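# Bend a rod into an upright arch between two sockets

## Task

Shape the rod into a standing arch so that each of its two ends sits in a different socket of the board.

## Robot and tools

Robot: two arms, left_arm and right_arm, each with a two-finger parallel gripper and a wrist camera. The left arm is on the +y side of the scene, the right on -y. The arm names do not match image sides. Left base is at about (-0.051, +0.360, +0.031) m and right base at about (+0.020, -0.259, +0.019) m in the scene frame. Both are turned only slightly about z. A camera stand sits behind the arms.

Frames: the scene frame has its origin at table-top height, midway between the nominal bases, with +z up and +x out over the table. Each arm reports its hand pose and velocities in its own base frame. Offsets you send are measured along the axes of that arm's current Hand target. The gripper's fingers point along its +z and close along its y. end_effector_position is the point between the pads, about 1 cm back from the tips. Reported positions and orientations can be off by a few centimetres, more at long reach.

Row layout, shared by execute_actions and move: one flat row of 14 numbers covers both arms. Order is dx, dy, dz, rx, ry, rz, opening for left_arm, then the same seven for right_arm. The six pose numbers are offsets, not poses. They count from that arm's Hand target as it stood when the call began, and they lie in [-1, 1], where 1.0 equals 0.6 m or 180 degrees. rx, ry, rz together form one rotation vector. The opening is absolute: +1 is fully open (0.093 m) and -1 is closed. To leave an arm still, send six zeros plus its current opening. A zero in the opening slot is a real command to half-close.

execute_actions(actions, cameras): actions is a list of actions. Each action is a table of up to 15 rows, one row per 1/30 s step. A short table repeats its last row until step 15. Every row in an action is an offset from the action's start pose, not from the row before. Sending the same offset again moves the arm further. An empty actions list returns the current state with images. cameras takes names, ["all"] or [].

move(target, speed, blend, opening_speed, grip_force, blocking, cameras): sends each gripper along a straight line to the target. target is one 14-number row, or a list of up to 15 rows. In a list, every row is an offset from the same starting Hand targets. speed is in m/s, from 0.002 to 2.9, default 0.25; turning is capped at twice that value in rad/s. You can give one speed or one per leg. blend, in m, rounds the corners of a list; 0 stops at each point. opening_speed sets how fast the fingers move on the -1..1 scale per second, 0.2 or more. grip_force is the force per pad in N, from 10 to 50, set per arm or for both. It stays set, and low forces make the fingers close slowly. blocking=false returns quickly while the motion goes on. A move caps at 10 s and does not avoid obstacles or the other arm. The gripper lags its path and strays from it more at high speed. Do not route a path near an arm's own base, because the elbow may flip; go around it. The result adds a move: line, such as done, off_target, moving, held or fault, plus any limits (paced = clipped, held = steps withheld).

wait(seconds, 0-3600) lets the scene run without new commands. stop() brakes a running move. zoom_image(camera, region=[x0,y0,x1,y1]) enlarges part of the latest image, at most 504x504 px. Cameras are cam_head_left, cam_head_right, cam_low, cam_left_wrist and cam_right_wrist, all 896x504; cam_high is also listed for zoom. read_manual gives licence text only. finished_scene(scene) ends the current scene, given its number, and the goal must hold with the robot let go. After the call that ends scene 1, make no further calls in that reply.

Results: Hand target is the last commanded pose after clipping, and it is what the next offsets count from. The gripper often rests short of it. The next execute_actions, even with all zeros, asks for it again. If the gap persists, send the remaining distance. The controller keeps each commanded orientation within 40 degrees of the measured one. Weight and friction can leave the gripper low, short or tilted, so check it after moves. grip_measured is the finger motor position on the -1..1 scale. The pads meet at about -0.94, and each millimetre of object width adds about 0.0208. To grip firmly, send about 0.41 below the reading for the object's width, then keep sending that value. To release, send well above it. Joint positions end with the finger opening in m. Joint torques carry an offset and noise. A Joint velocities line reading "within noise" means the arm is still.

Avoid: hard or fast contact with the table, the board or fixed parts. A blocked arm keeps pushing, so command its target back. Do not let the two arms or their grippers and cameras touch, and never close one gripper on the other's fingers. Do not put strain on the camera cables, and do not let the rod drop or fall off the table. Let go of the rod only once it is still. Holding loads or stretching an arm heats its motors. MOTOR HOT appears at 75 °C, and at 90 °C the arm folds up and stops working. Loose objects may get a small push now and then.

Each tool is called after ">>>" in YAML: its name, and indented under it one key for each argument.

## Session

>>> execute_actions:
  actions: []

>>> zoom_image:
  camera: "cam_head_left"
  region: [320, 190, 640, 330]

>>> zoom_image:
  camera: "cam_head_right"
  region: [320, 190, 640, 330]

>>> zoom_image:
  camera: "cam_low"
  region: [220, 240, 460, 370]

Scene clock: 0.00 s.
left_arm: end_effector_position=(+0.3971, +0.0121, +0.0896) grip_measured=+1.000 end_effector_quat_wxyz=(+0.561, -0.061, +0.825, +0.031) | right_arm: end_effector_position=(+0.3828, +0.0030, +0.0786) grip_measured=+1.000 end_effector_quat_wxyz=(+0.575, +0.028, +0.818, -0.011)
Joint positions: left_arm=[-0.033 1.56 0.417 0.76 -0.15 -0.08 0.093] | right_arm=[0.051 1.594 0.321 0.926 0.098 0.051 0.093]
Joint velocities: within noise
Joint torques (N m): no reading
Heat: left arm: 29 °C; right arm: 28 °C.
Hand target: left_arm +0.4000, +0.0121, +0.0960; +0.569, -0.062, +0.820, +0.030 | right_arm +0.3865, +0.0031, +0.0864; +0.585, +0.029, +0.810, -0.010
Tool commands: left_gripper/opening=+1.0 right_gripper/opening=+1.0

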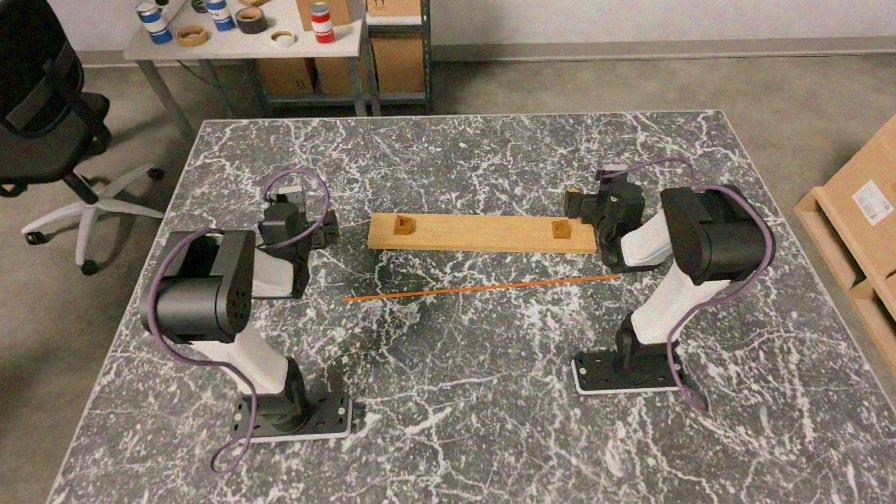

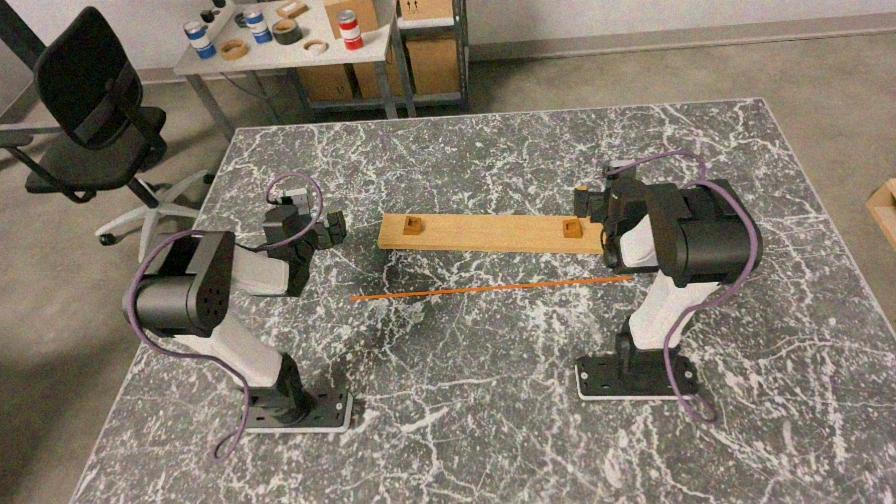

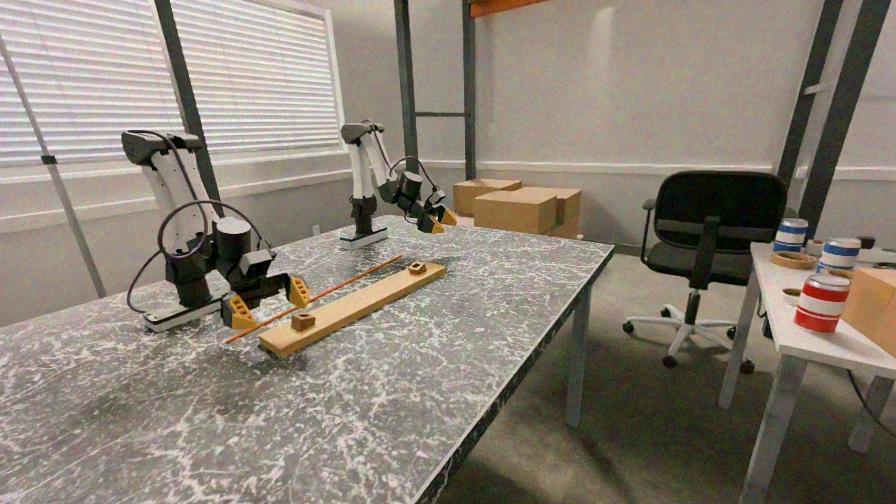

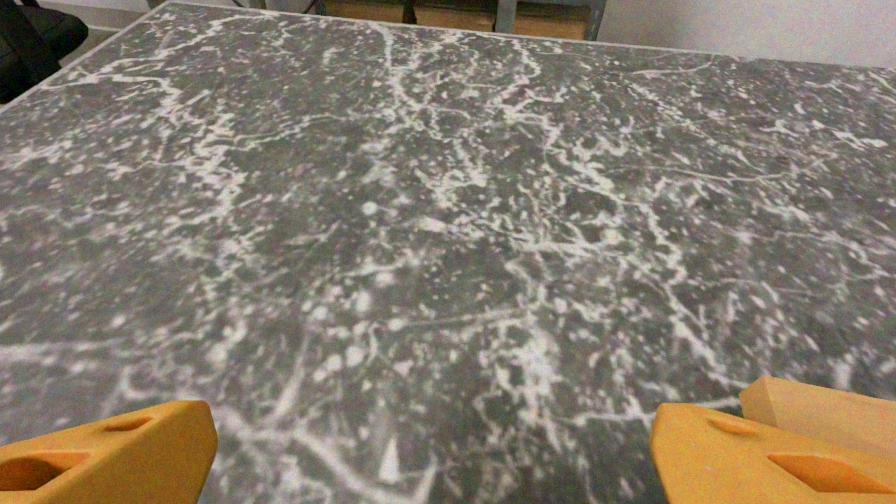

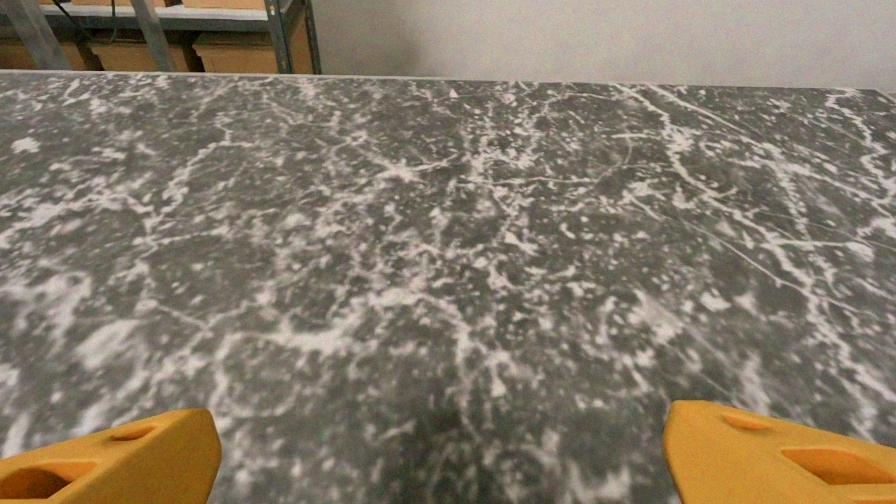

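Scaled by 1.575.

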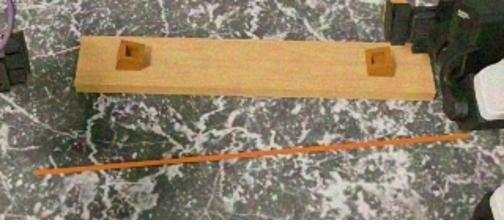

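Scaled by 1.575.

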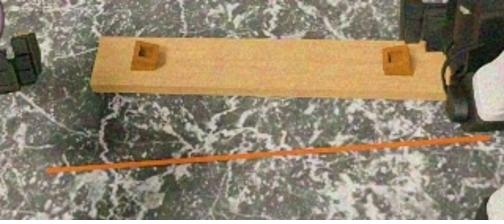

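Scaled by 2.100.

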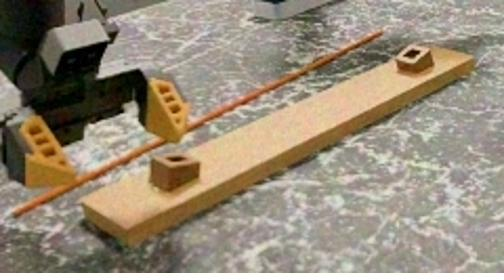

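>>> move:
  target: [0.1575,-0.1872,-0.2132,0.3163,0.2916,0.466,1,0.117,0.0163,-0.2548,-0.3231,0.3023,-0.4554,1]
  cameras: ["cam_left_wrist","cam_right_wrist"]

Scene clock: 16.23 s.
left_arm: end_effector_position=(+0.2595, -0.1185, +0.0531) grip_measured=+1.000 end_effector_quat_wxyz=(+0.002, +0.691, +0.722, -0.004) | right_arm: end_effector_position=(+0.2134, +0.0211, +0.0624) grip_measured=+1.000 end_effector_quat_wxyz=(+0.003, +0.713, -0.702, -0.004)
Joint positions: left_arm=[-0.424 1.669 1.103 -1.003 0.008 1.103 0.093] | right_arm=[0.097 1.395 0.879 -1.064 -0.002 -1.489 0.093]
Joint torques (N m): left_arm=[-0.31 -4.26 6.95 0.1 -0.02 0.05] | right_arm=[0.66 -2.88 10.04 0.23 -0.16 -0.11]
Heat: left arm: 31 °C; right arm: 30 °C.
Hand target: left_arm +0.2638, -0.1208, +0.0549; +0.000, +0.698, +0.716, +0.000 | right_arm +0.2202, +0.0230, +0.0682; +0.000, +0.719, -0.695, +0.000
Off the commanded pose: left_arm 0.005 m, 1 deg | right_arm 0.009 m, 1 deg.
move: done

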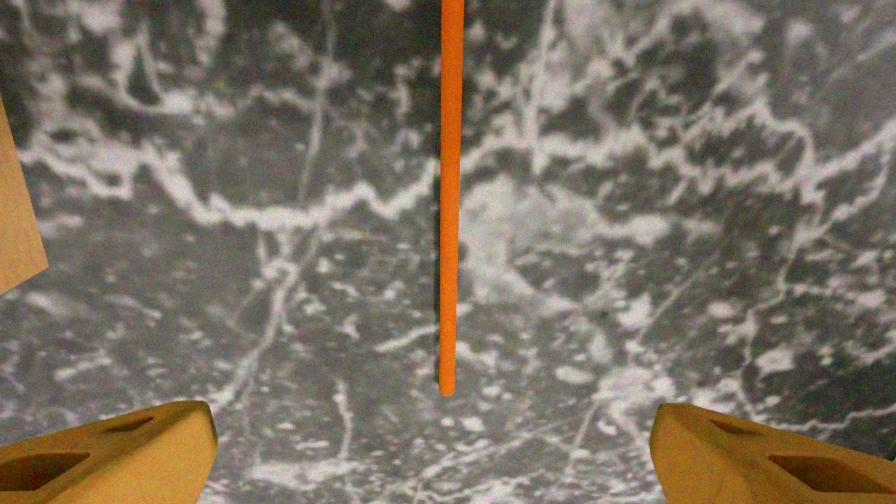

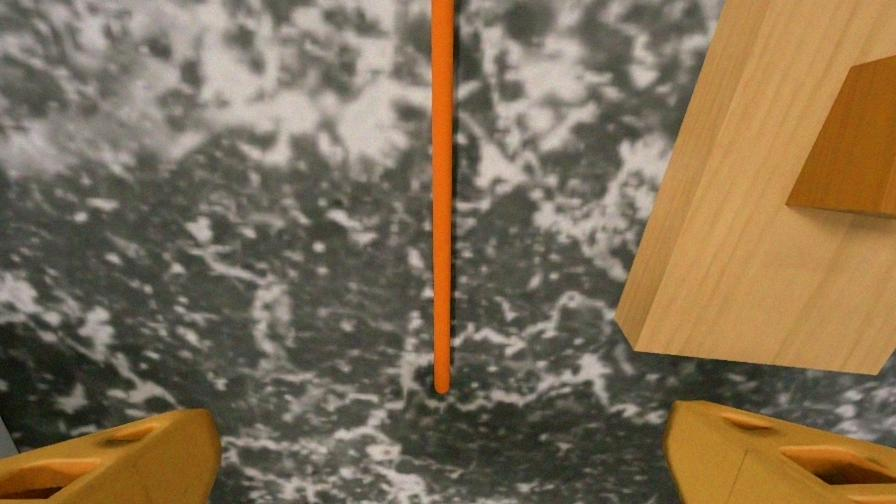

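>>> move:
  target:
    - [0,-0.01,0.1317,0,0,0,1,0,0.01,0.1417,0,0,0,1]
    - [0,-0.01,0.1317,0,0,0,-1,0,0.01,0.1417,0,0,0,-1]
  speed: 0.15
  cameras: ["cam_left_wrist","cam_right_wrist"]

Scene clock: 20.33 s.
left_arm: end_effector_position=(+0.2646, -0.1202, -0.0147) grip_measured=-0.970 end_effector_quat_wxyz=(+0.012, +0.694, +0.720, +0.009) | right_arm: end_effector_position=(+0.2122, +0.0206, -0.0114) grip_measured=-0.976 end_effector_quat_wxyz=(+0.003, +0.713, -0.702, -0.002)
Joint positions: left_arm=[-0.432 1.787 0.941 -0.697 -0.009 1.103 0] | right_arm=[0.097 1.531 0.672 -0.719 0 -1.49 0]
Joint torques (N m): left_arm=[-0.44 -3.99 3.03 0.35 0.14 -0.02] | right_arm=[0.84 -3.08 4.97 0.65 -0.18 -0.09]
Heat: left arm: 31 °C; right arm: 30 °C.
Hand target: left_arm +0.2578, -0.1209, -0.0241; +0.000, +0.698, +0.716, +0.000 | right_arm +0.2141, +0.0227, -0.0169; +0.001, +0.719, -0.695, +0.000
Off the commanded pose: left_arm 0.012 m, 2 deg | right_arm 0.006 m, 1 deg.
move: off_target (left_arm); target 2's new opening was sent with left_arm's hand 0.016 m and 2 deg from that target

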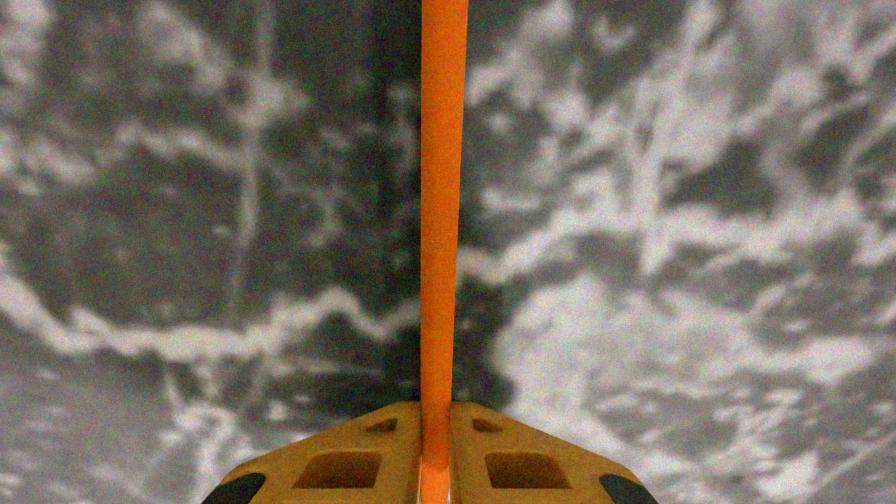

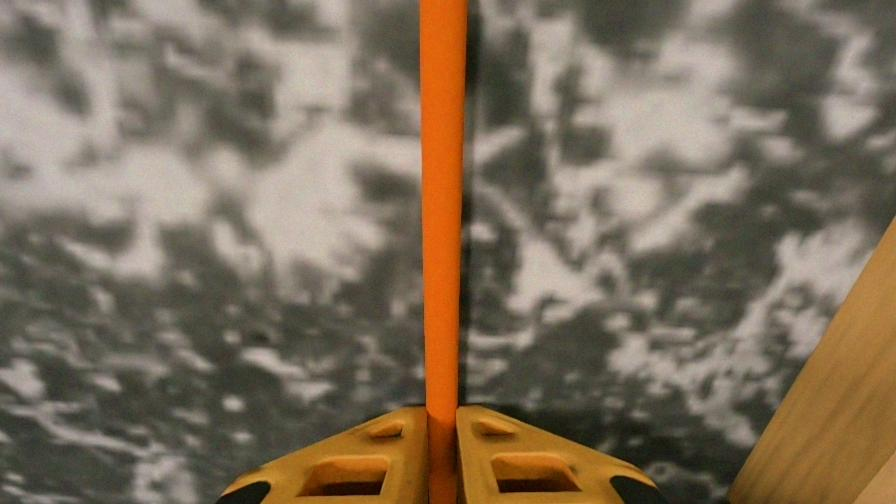

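>>> move:
  target: [-0.0387,0.2842,-0.3233,0.0126,-0.1663,0.0472,-1,-0.0043,-0.1768,-0.3367,0.0126,-0.1663,0.0472,-1]
  cameras: ["cam_left_wrist","cam_right_wrist","cam_head_left"]

Scene clock: 24.97 s.
left_arm: end_effector_position=(+0.4263, -0.1329, +0.1676) grip_measured=-0.971 end_effector_quat_wxyz=(+0.173, +0.722, +0.650, -0.161) | right_arm: end_effector_position=(+0.3147, +0.0232, +0.1775) grip_measured=-0.976 end_effector_quat_wxyz=(+0.172, -0.642, +0.730, +0.157)
Joint positions: left_arm=[-0.129 2.246 2.294 -1.561 0.473 1.532 0] | right_arm=[-0.17 1.732 1.601 -1.47 -0.468 -1.619 0]
Joint torques (N m): left_arm=[0.5 -7.88 7.06 0.19 0.94 0.04] | right_arm=[-0.31 -5.35 9.96 0.16 -1.15 -0.18]
Heat: left arm: 31 °C; right arm: 31 °C.
Hand target: left_arm +0.4288, -0.1400, +0.1699; +0.171, +0.725, +0.638, -0.194 | right_arm +0.3203, +0.0290, +0.1852; +0.193, -0.641, +0.722, +0.172
Off the commanded pose: left_arm 0.008 m, 4 deg | right_arm 0.011 m, 3 deg.
joint sent to its limit (left arm) — joint 4 (wrist pitch), lower limit. The joint targets are off in orientation, not in position.
move: off_target (left_arm, right_arm)
Images, in order (width x height): cam_head_left 896x504, cam_left_wrist 896x504, cam_right_wrist 896x504.

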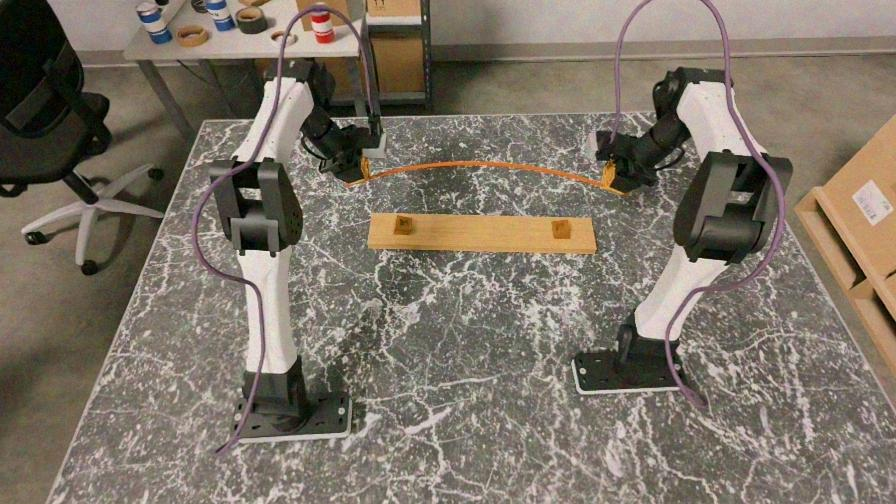

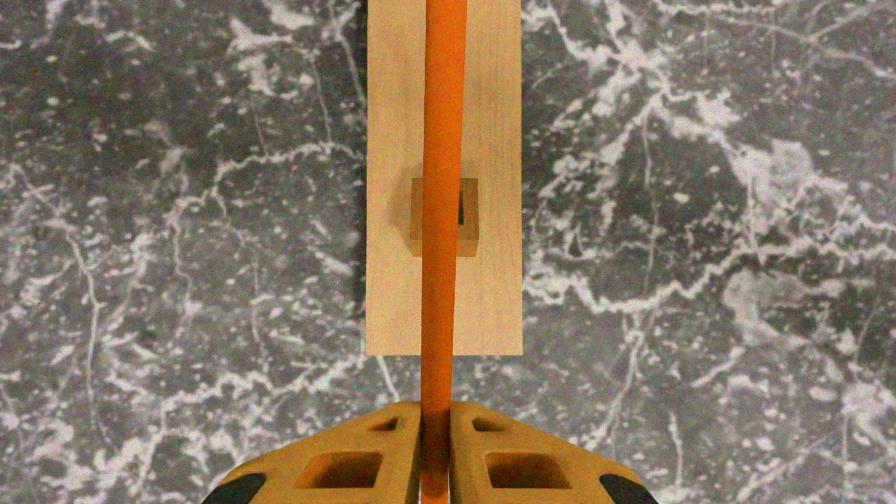

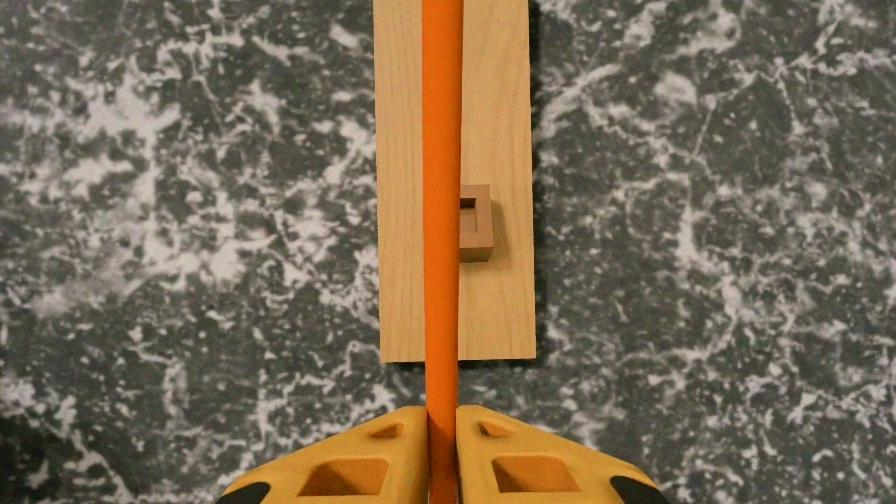

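>>> move:
  target: [-0.0762,-0.0067,0.1785,0,-0.261,0,-1,-0.0503,0.0028,0.1893,0,-0.261,0,-1]
  cameras: ["cam_low","cam_head_left","cam_head_right"]

>>> zoom_image:
  camera: "cam_head_left"
  region: [370, 180, 430, 240]

>>> zoom_image:
  camera: "cam_head_left"
  region: [530, 180, 590, 240]

>>> zoom_image:
  camera: "cam_low"
  region: [270, 280, 330, 340]

>>> zoom_image:
  camera: "cam_low"
  region: [390, 220, 450, 280]

Scene clock: 33.63 s.
left_arm: end_effector_position=(+0.4223, -0.2112, +0.0876) grip_measured=-0.971 end_effector_quat_wxyz=(+0.400, +0.589, +0.544, -0.445) | right_arm: end_effector_position=(+0.3311, +0.0966, +0.0974) grip_measured=-0.976 end_effector_quat_wxyz=(+0.453, -0.529, +0.603, +0.390)
Joint positions: left_arm=[-0.115 2.329 1.699 -0.868 1.281 1.482 0] | right_arm=[-0.202 1.959 1.131 -0.946 -1.274 -1.792 0]
Joint torques (N m): left_arm=[-3.9 -10.52 4 0.45 1.3 -0.13] | right_arm=[2.91 -6.78 4.59 0.13 -1.58 0.01]
Heat: left arm: 33 °C; right arm: 31 °C.
Hand target: left_arm +0.4129, -0.2319, +0.1000; +0.411, +0.588, +0.517, -0.467 | right_arm +0.3283, +0.1115, +0.1018; +0.465, -0.520, +0.586, +0.413
Off the commanded pose: left_arm 0.026 m, 4 deg | right_arm 0.016 m, 4 deg.
move: off_target (left_arm, right_arm)
Images, in order (width x height): cam_head_left 896x504, cam_head_right 896x504, cam_low 896x504.

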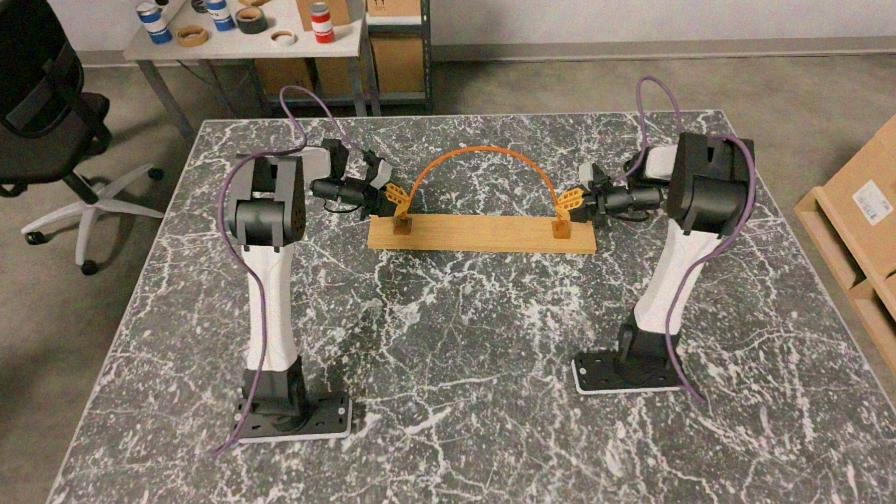

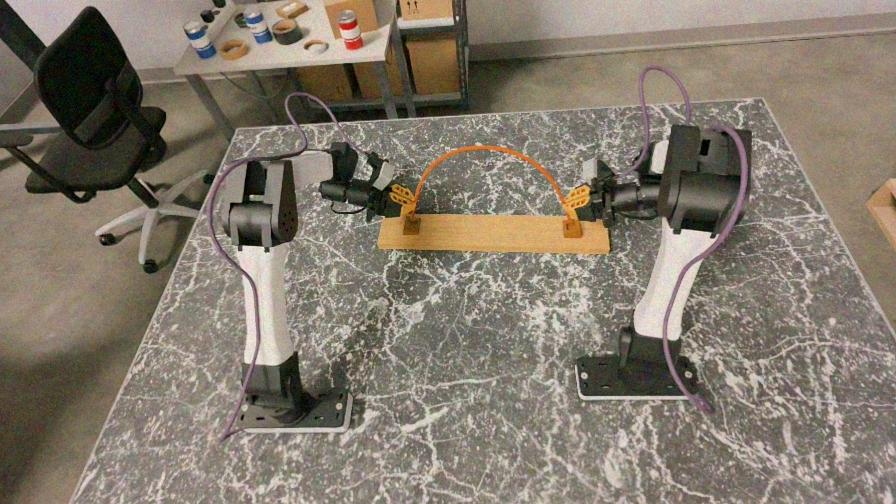

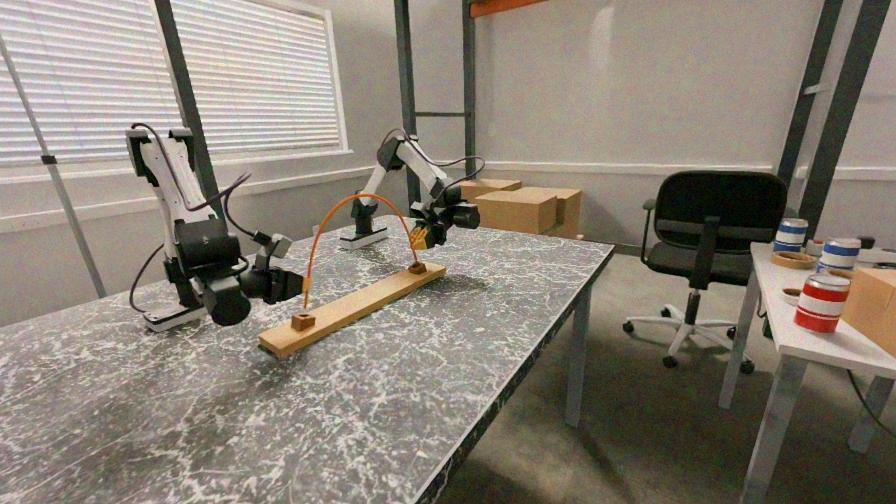

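Scaled by 8.400.

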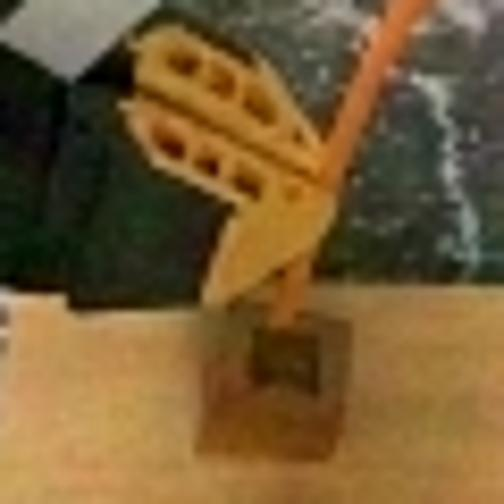

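Scaled by 8.400.

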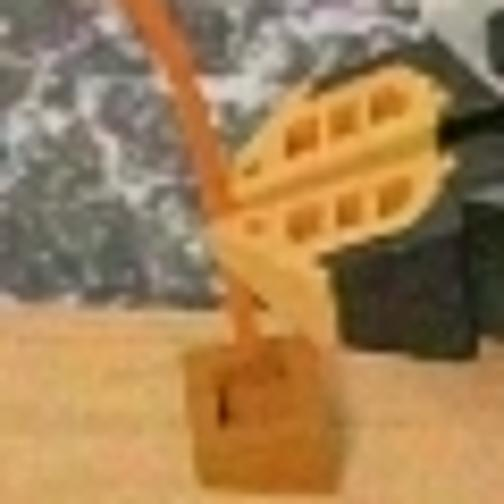

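Scaled by 8.400.

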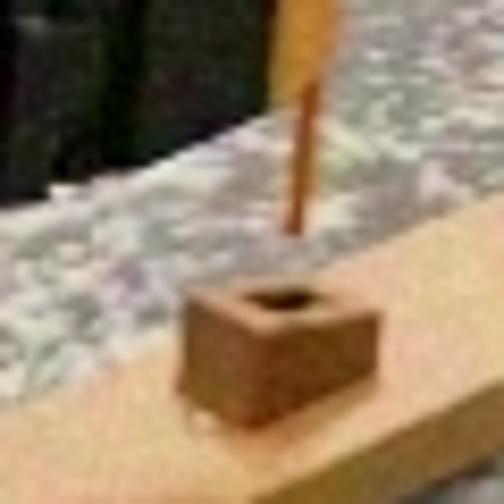

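Scaled by 8.400.

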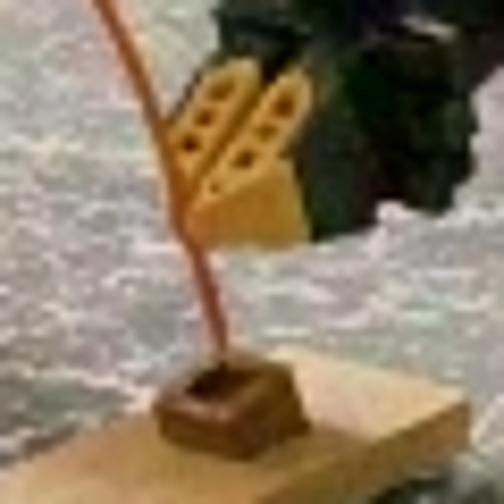

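>>> move:
  target: [0.0435,-0.0075,0.0042,0,0,0,-1,0.0567,0.0008,0.0062,0,0,0,-1]
  speed: 0.1
  cameras: ["cam_low","cam_head_left","cam_head_right"]

>>> zoom_image:
  camera: "cam_head_left"
  region: [370, 180, 430, 240]

>>> zoom_image:
  camera: "cam_head_left"
  region: [530, 180, 590, 240]

>>> zoom_image:
  camera: "cam_low"
  region: [270, 280, 330, 340]

>>> zoom_image:
  camera: "cam_low"
  region: [390, 220, 450, 280]

Scene clock: 39.10 s.
left_arm: end_effector_position=(+0.4176, -0.2107, +0.0735) grip_measured=-0.971 end_effector_quat_wxyz=(+0.405, +0.592, +0.540, -0.441) | right_arm: end_effector_position=(+0.3277, +0.0977, +0.0689) grip_measured=-0.976 end_effector_quat_wxyz=(+0.449, -0.522, +0.604, +0.402)
Joint positions: left_arm=[-0.115 2.329 1.637 -0.791 1.282 1.483 0] | right_arm=[-0.202 2.039 1.099 -0.886 -1.283 -1.82 0]
Joint torques (N m): left_arm=[-3.28 -8.49 3.88 0.5 1.28 -0.05] | right_arm=[1.94 -5.93 4.16 0.23 -1.45 -0.22]
Heat: left arm: 36 °C; right arm: 31 °C.
Hand target: left_arm +0.4090, -0.2279, +0.0741; +0.411, +0.588, +0.517, -0.467 | right_arm +0.3273, +0.1075, +0.0678; +0.465, -0.520, +0.586, +0.413
Off the commanded pose: left_arm 0.019 m, 4 deg | right_arm 0.010 m, 3 deg.
move: off_target (left_arm, right_arm)
Images, in order (width x height): cam_head_left 896x504, cam_head_right 896x504, cam_low 896x504.

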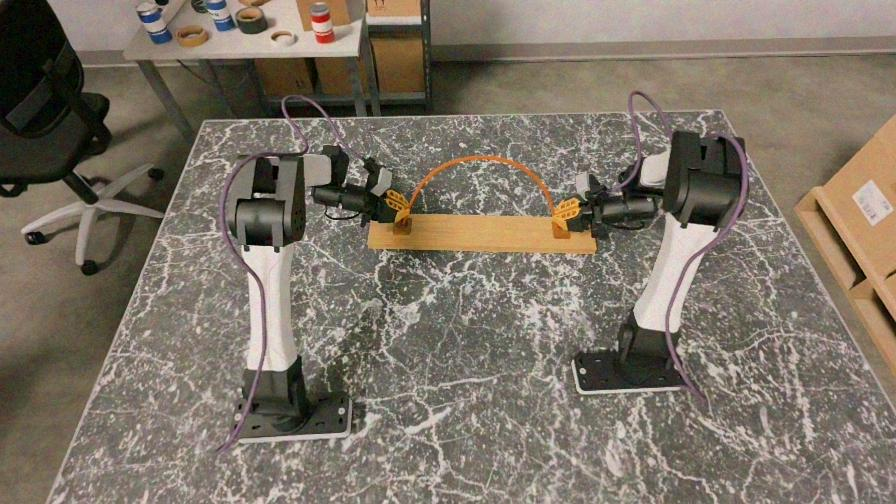

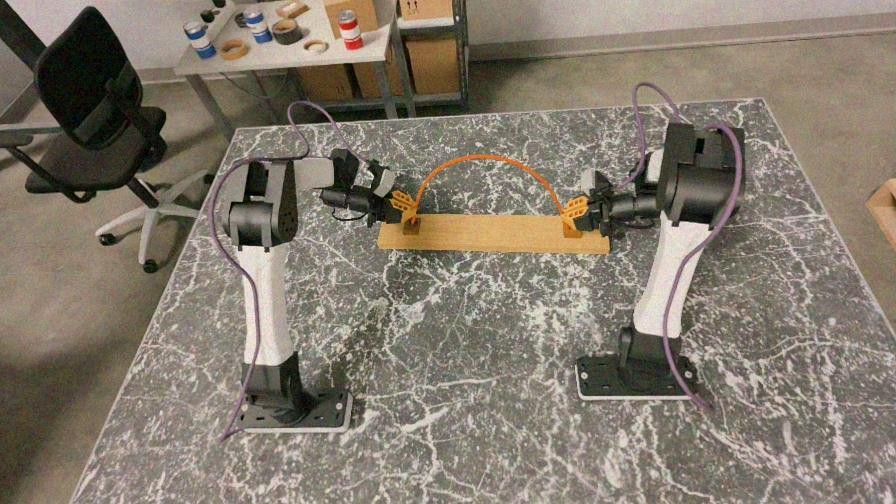

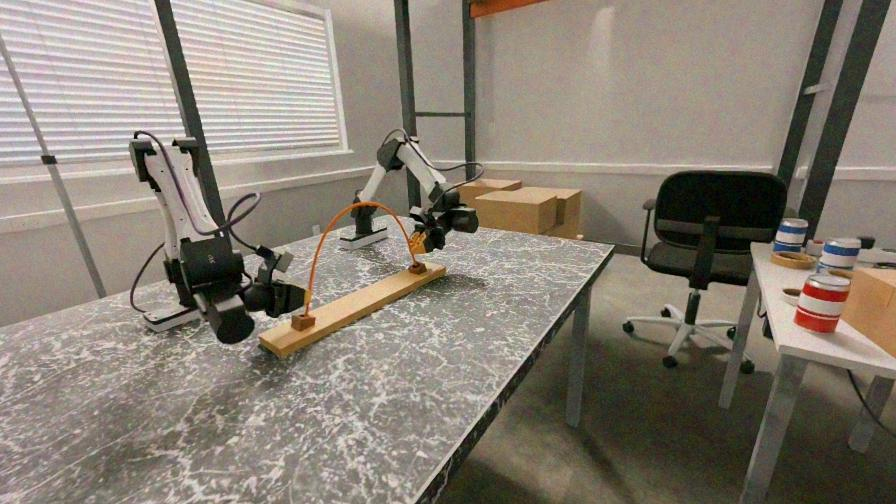

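Scaled by 8.400.

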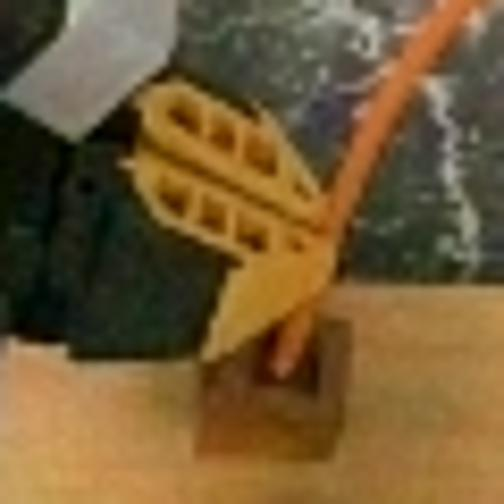

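Scaled by 8.400.

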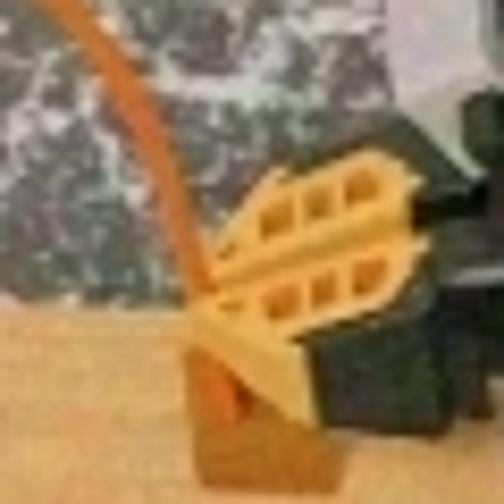

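Scaled by 8.400.

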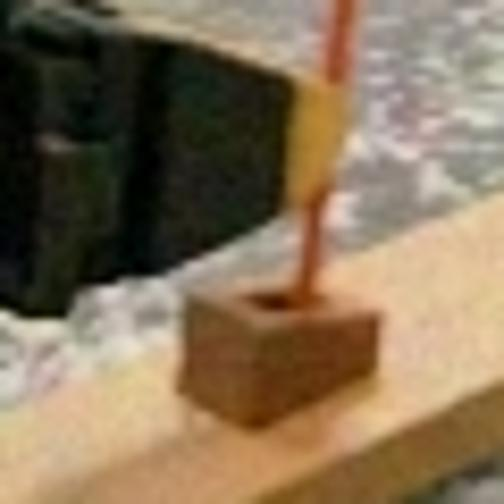

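Scaled by 8.400.

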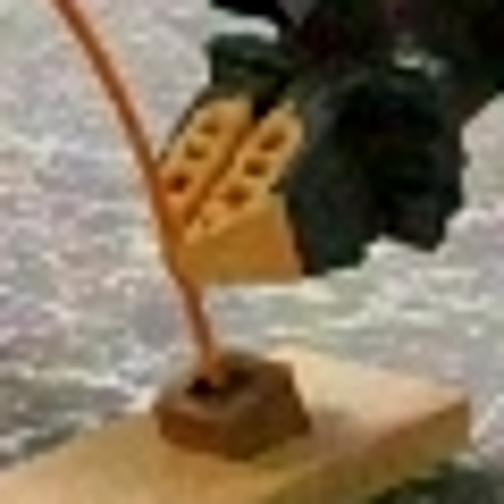

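>>> move:
  target:
    - [0.0218,-0.0004,0.0017,0,0,0,-1,0.014,-0.004,-0.0015,0,0,0,-1]
    - [0.0218,-0.0004,0.0017,0,0,0,-0.4,0.014,-0.004,-0.0015,0,0,0,-0.4]
    - [0.0218,-0.0004,-0.14,0,0,0,-0.4,0.014,-0.004,-0.14,0,0,0,-0.4]
  speed: 0.12
  opening_speed: 0.6
  cameras: ["cam_low","cam_head_left"]

>>> zoom_image:
  camera: "cam_head_left"
  region: [360, 140, 600, 260]

Scene clock: 44.97 s.
left_arm: end_effector_position=(+0.4170, -0.1432, +0.0852) grip_measured=-0.403 end_effector_quat_wxyz=(+0.411, +0.580, +0.536, -0.456) | right_arm: end_effector_position=(+0.3128, +0.0285, +0.0640) grip_measured=-0.402 end_effector_quat_wxyz=(+0.440, -0.476, +0.662, +0.377)
Joint positions: left_arm=[0.045 2.483 1.909 -1.485 1.287 2.066 0.026] | right_arm=[-0.429 2.063 1.127 -1.135 -1.186 -2.018 0.026]
Joint torques (N m): left_arm=[0.02 -8.12 6.11 -0.55 0.58 0.14] | right_arm=[-0.13 -10.5 7.36 -0.54 -0.87 -0.11]
Heat: left arm: 37 °C; right arm: 31 °C.
Hand target: left_arm +0.4195, -0.1436, +0.0802; +0.411, +0.588, +0.517, -0.467 | right_arm +0.3198, +0.0241, +0.0786; +0.465, -0.520, +0.586, +0.413
Off the commanded pose: left_arm 0.006 m, 3 deg | right_arm 0.017 m, 11 deg.
joint sent to its limit (left arm) — joint 6 (wrist roll), upper limit. The joint targets still meet the commanded pose.
joint sent to its limit (right arm) — joint 6 (wrist roll), lower limit. The joint targets are off in orientation, not in position.
move: off_target (left_arm, right_arm); target 2's new opening was sent with left_arm's hand 0.017 m and 4 deg from that target
Images, in order (width x height): cam_head_left 896x504, cam_low 896x504.

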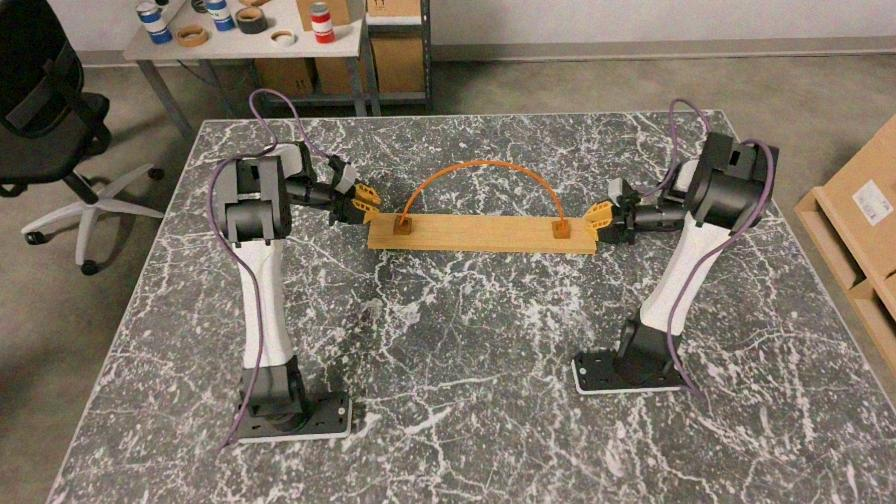

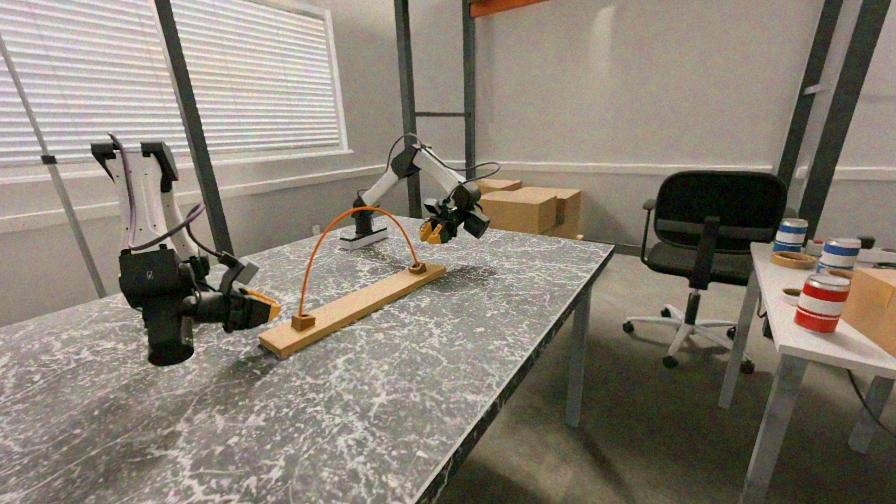

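Scaled by 2.100.

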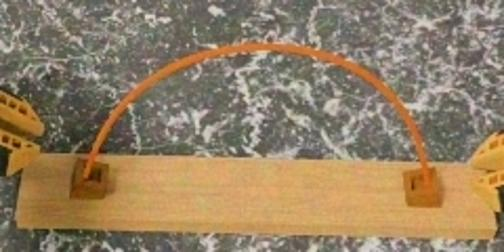

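>>> finished_scene:
  scene: 3

The scene is finished: the task was done.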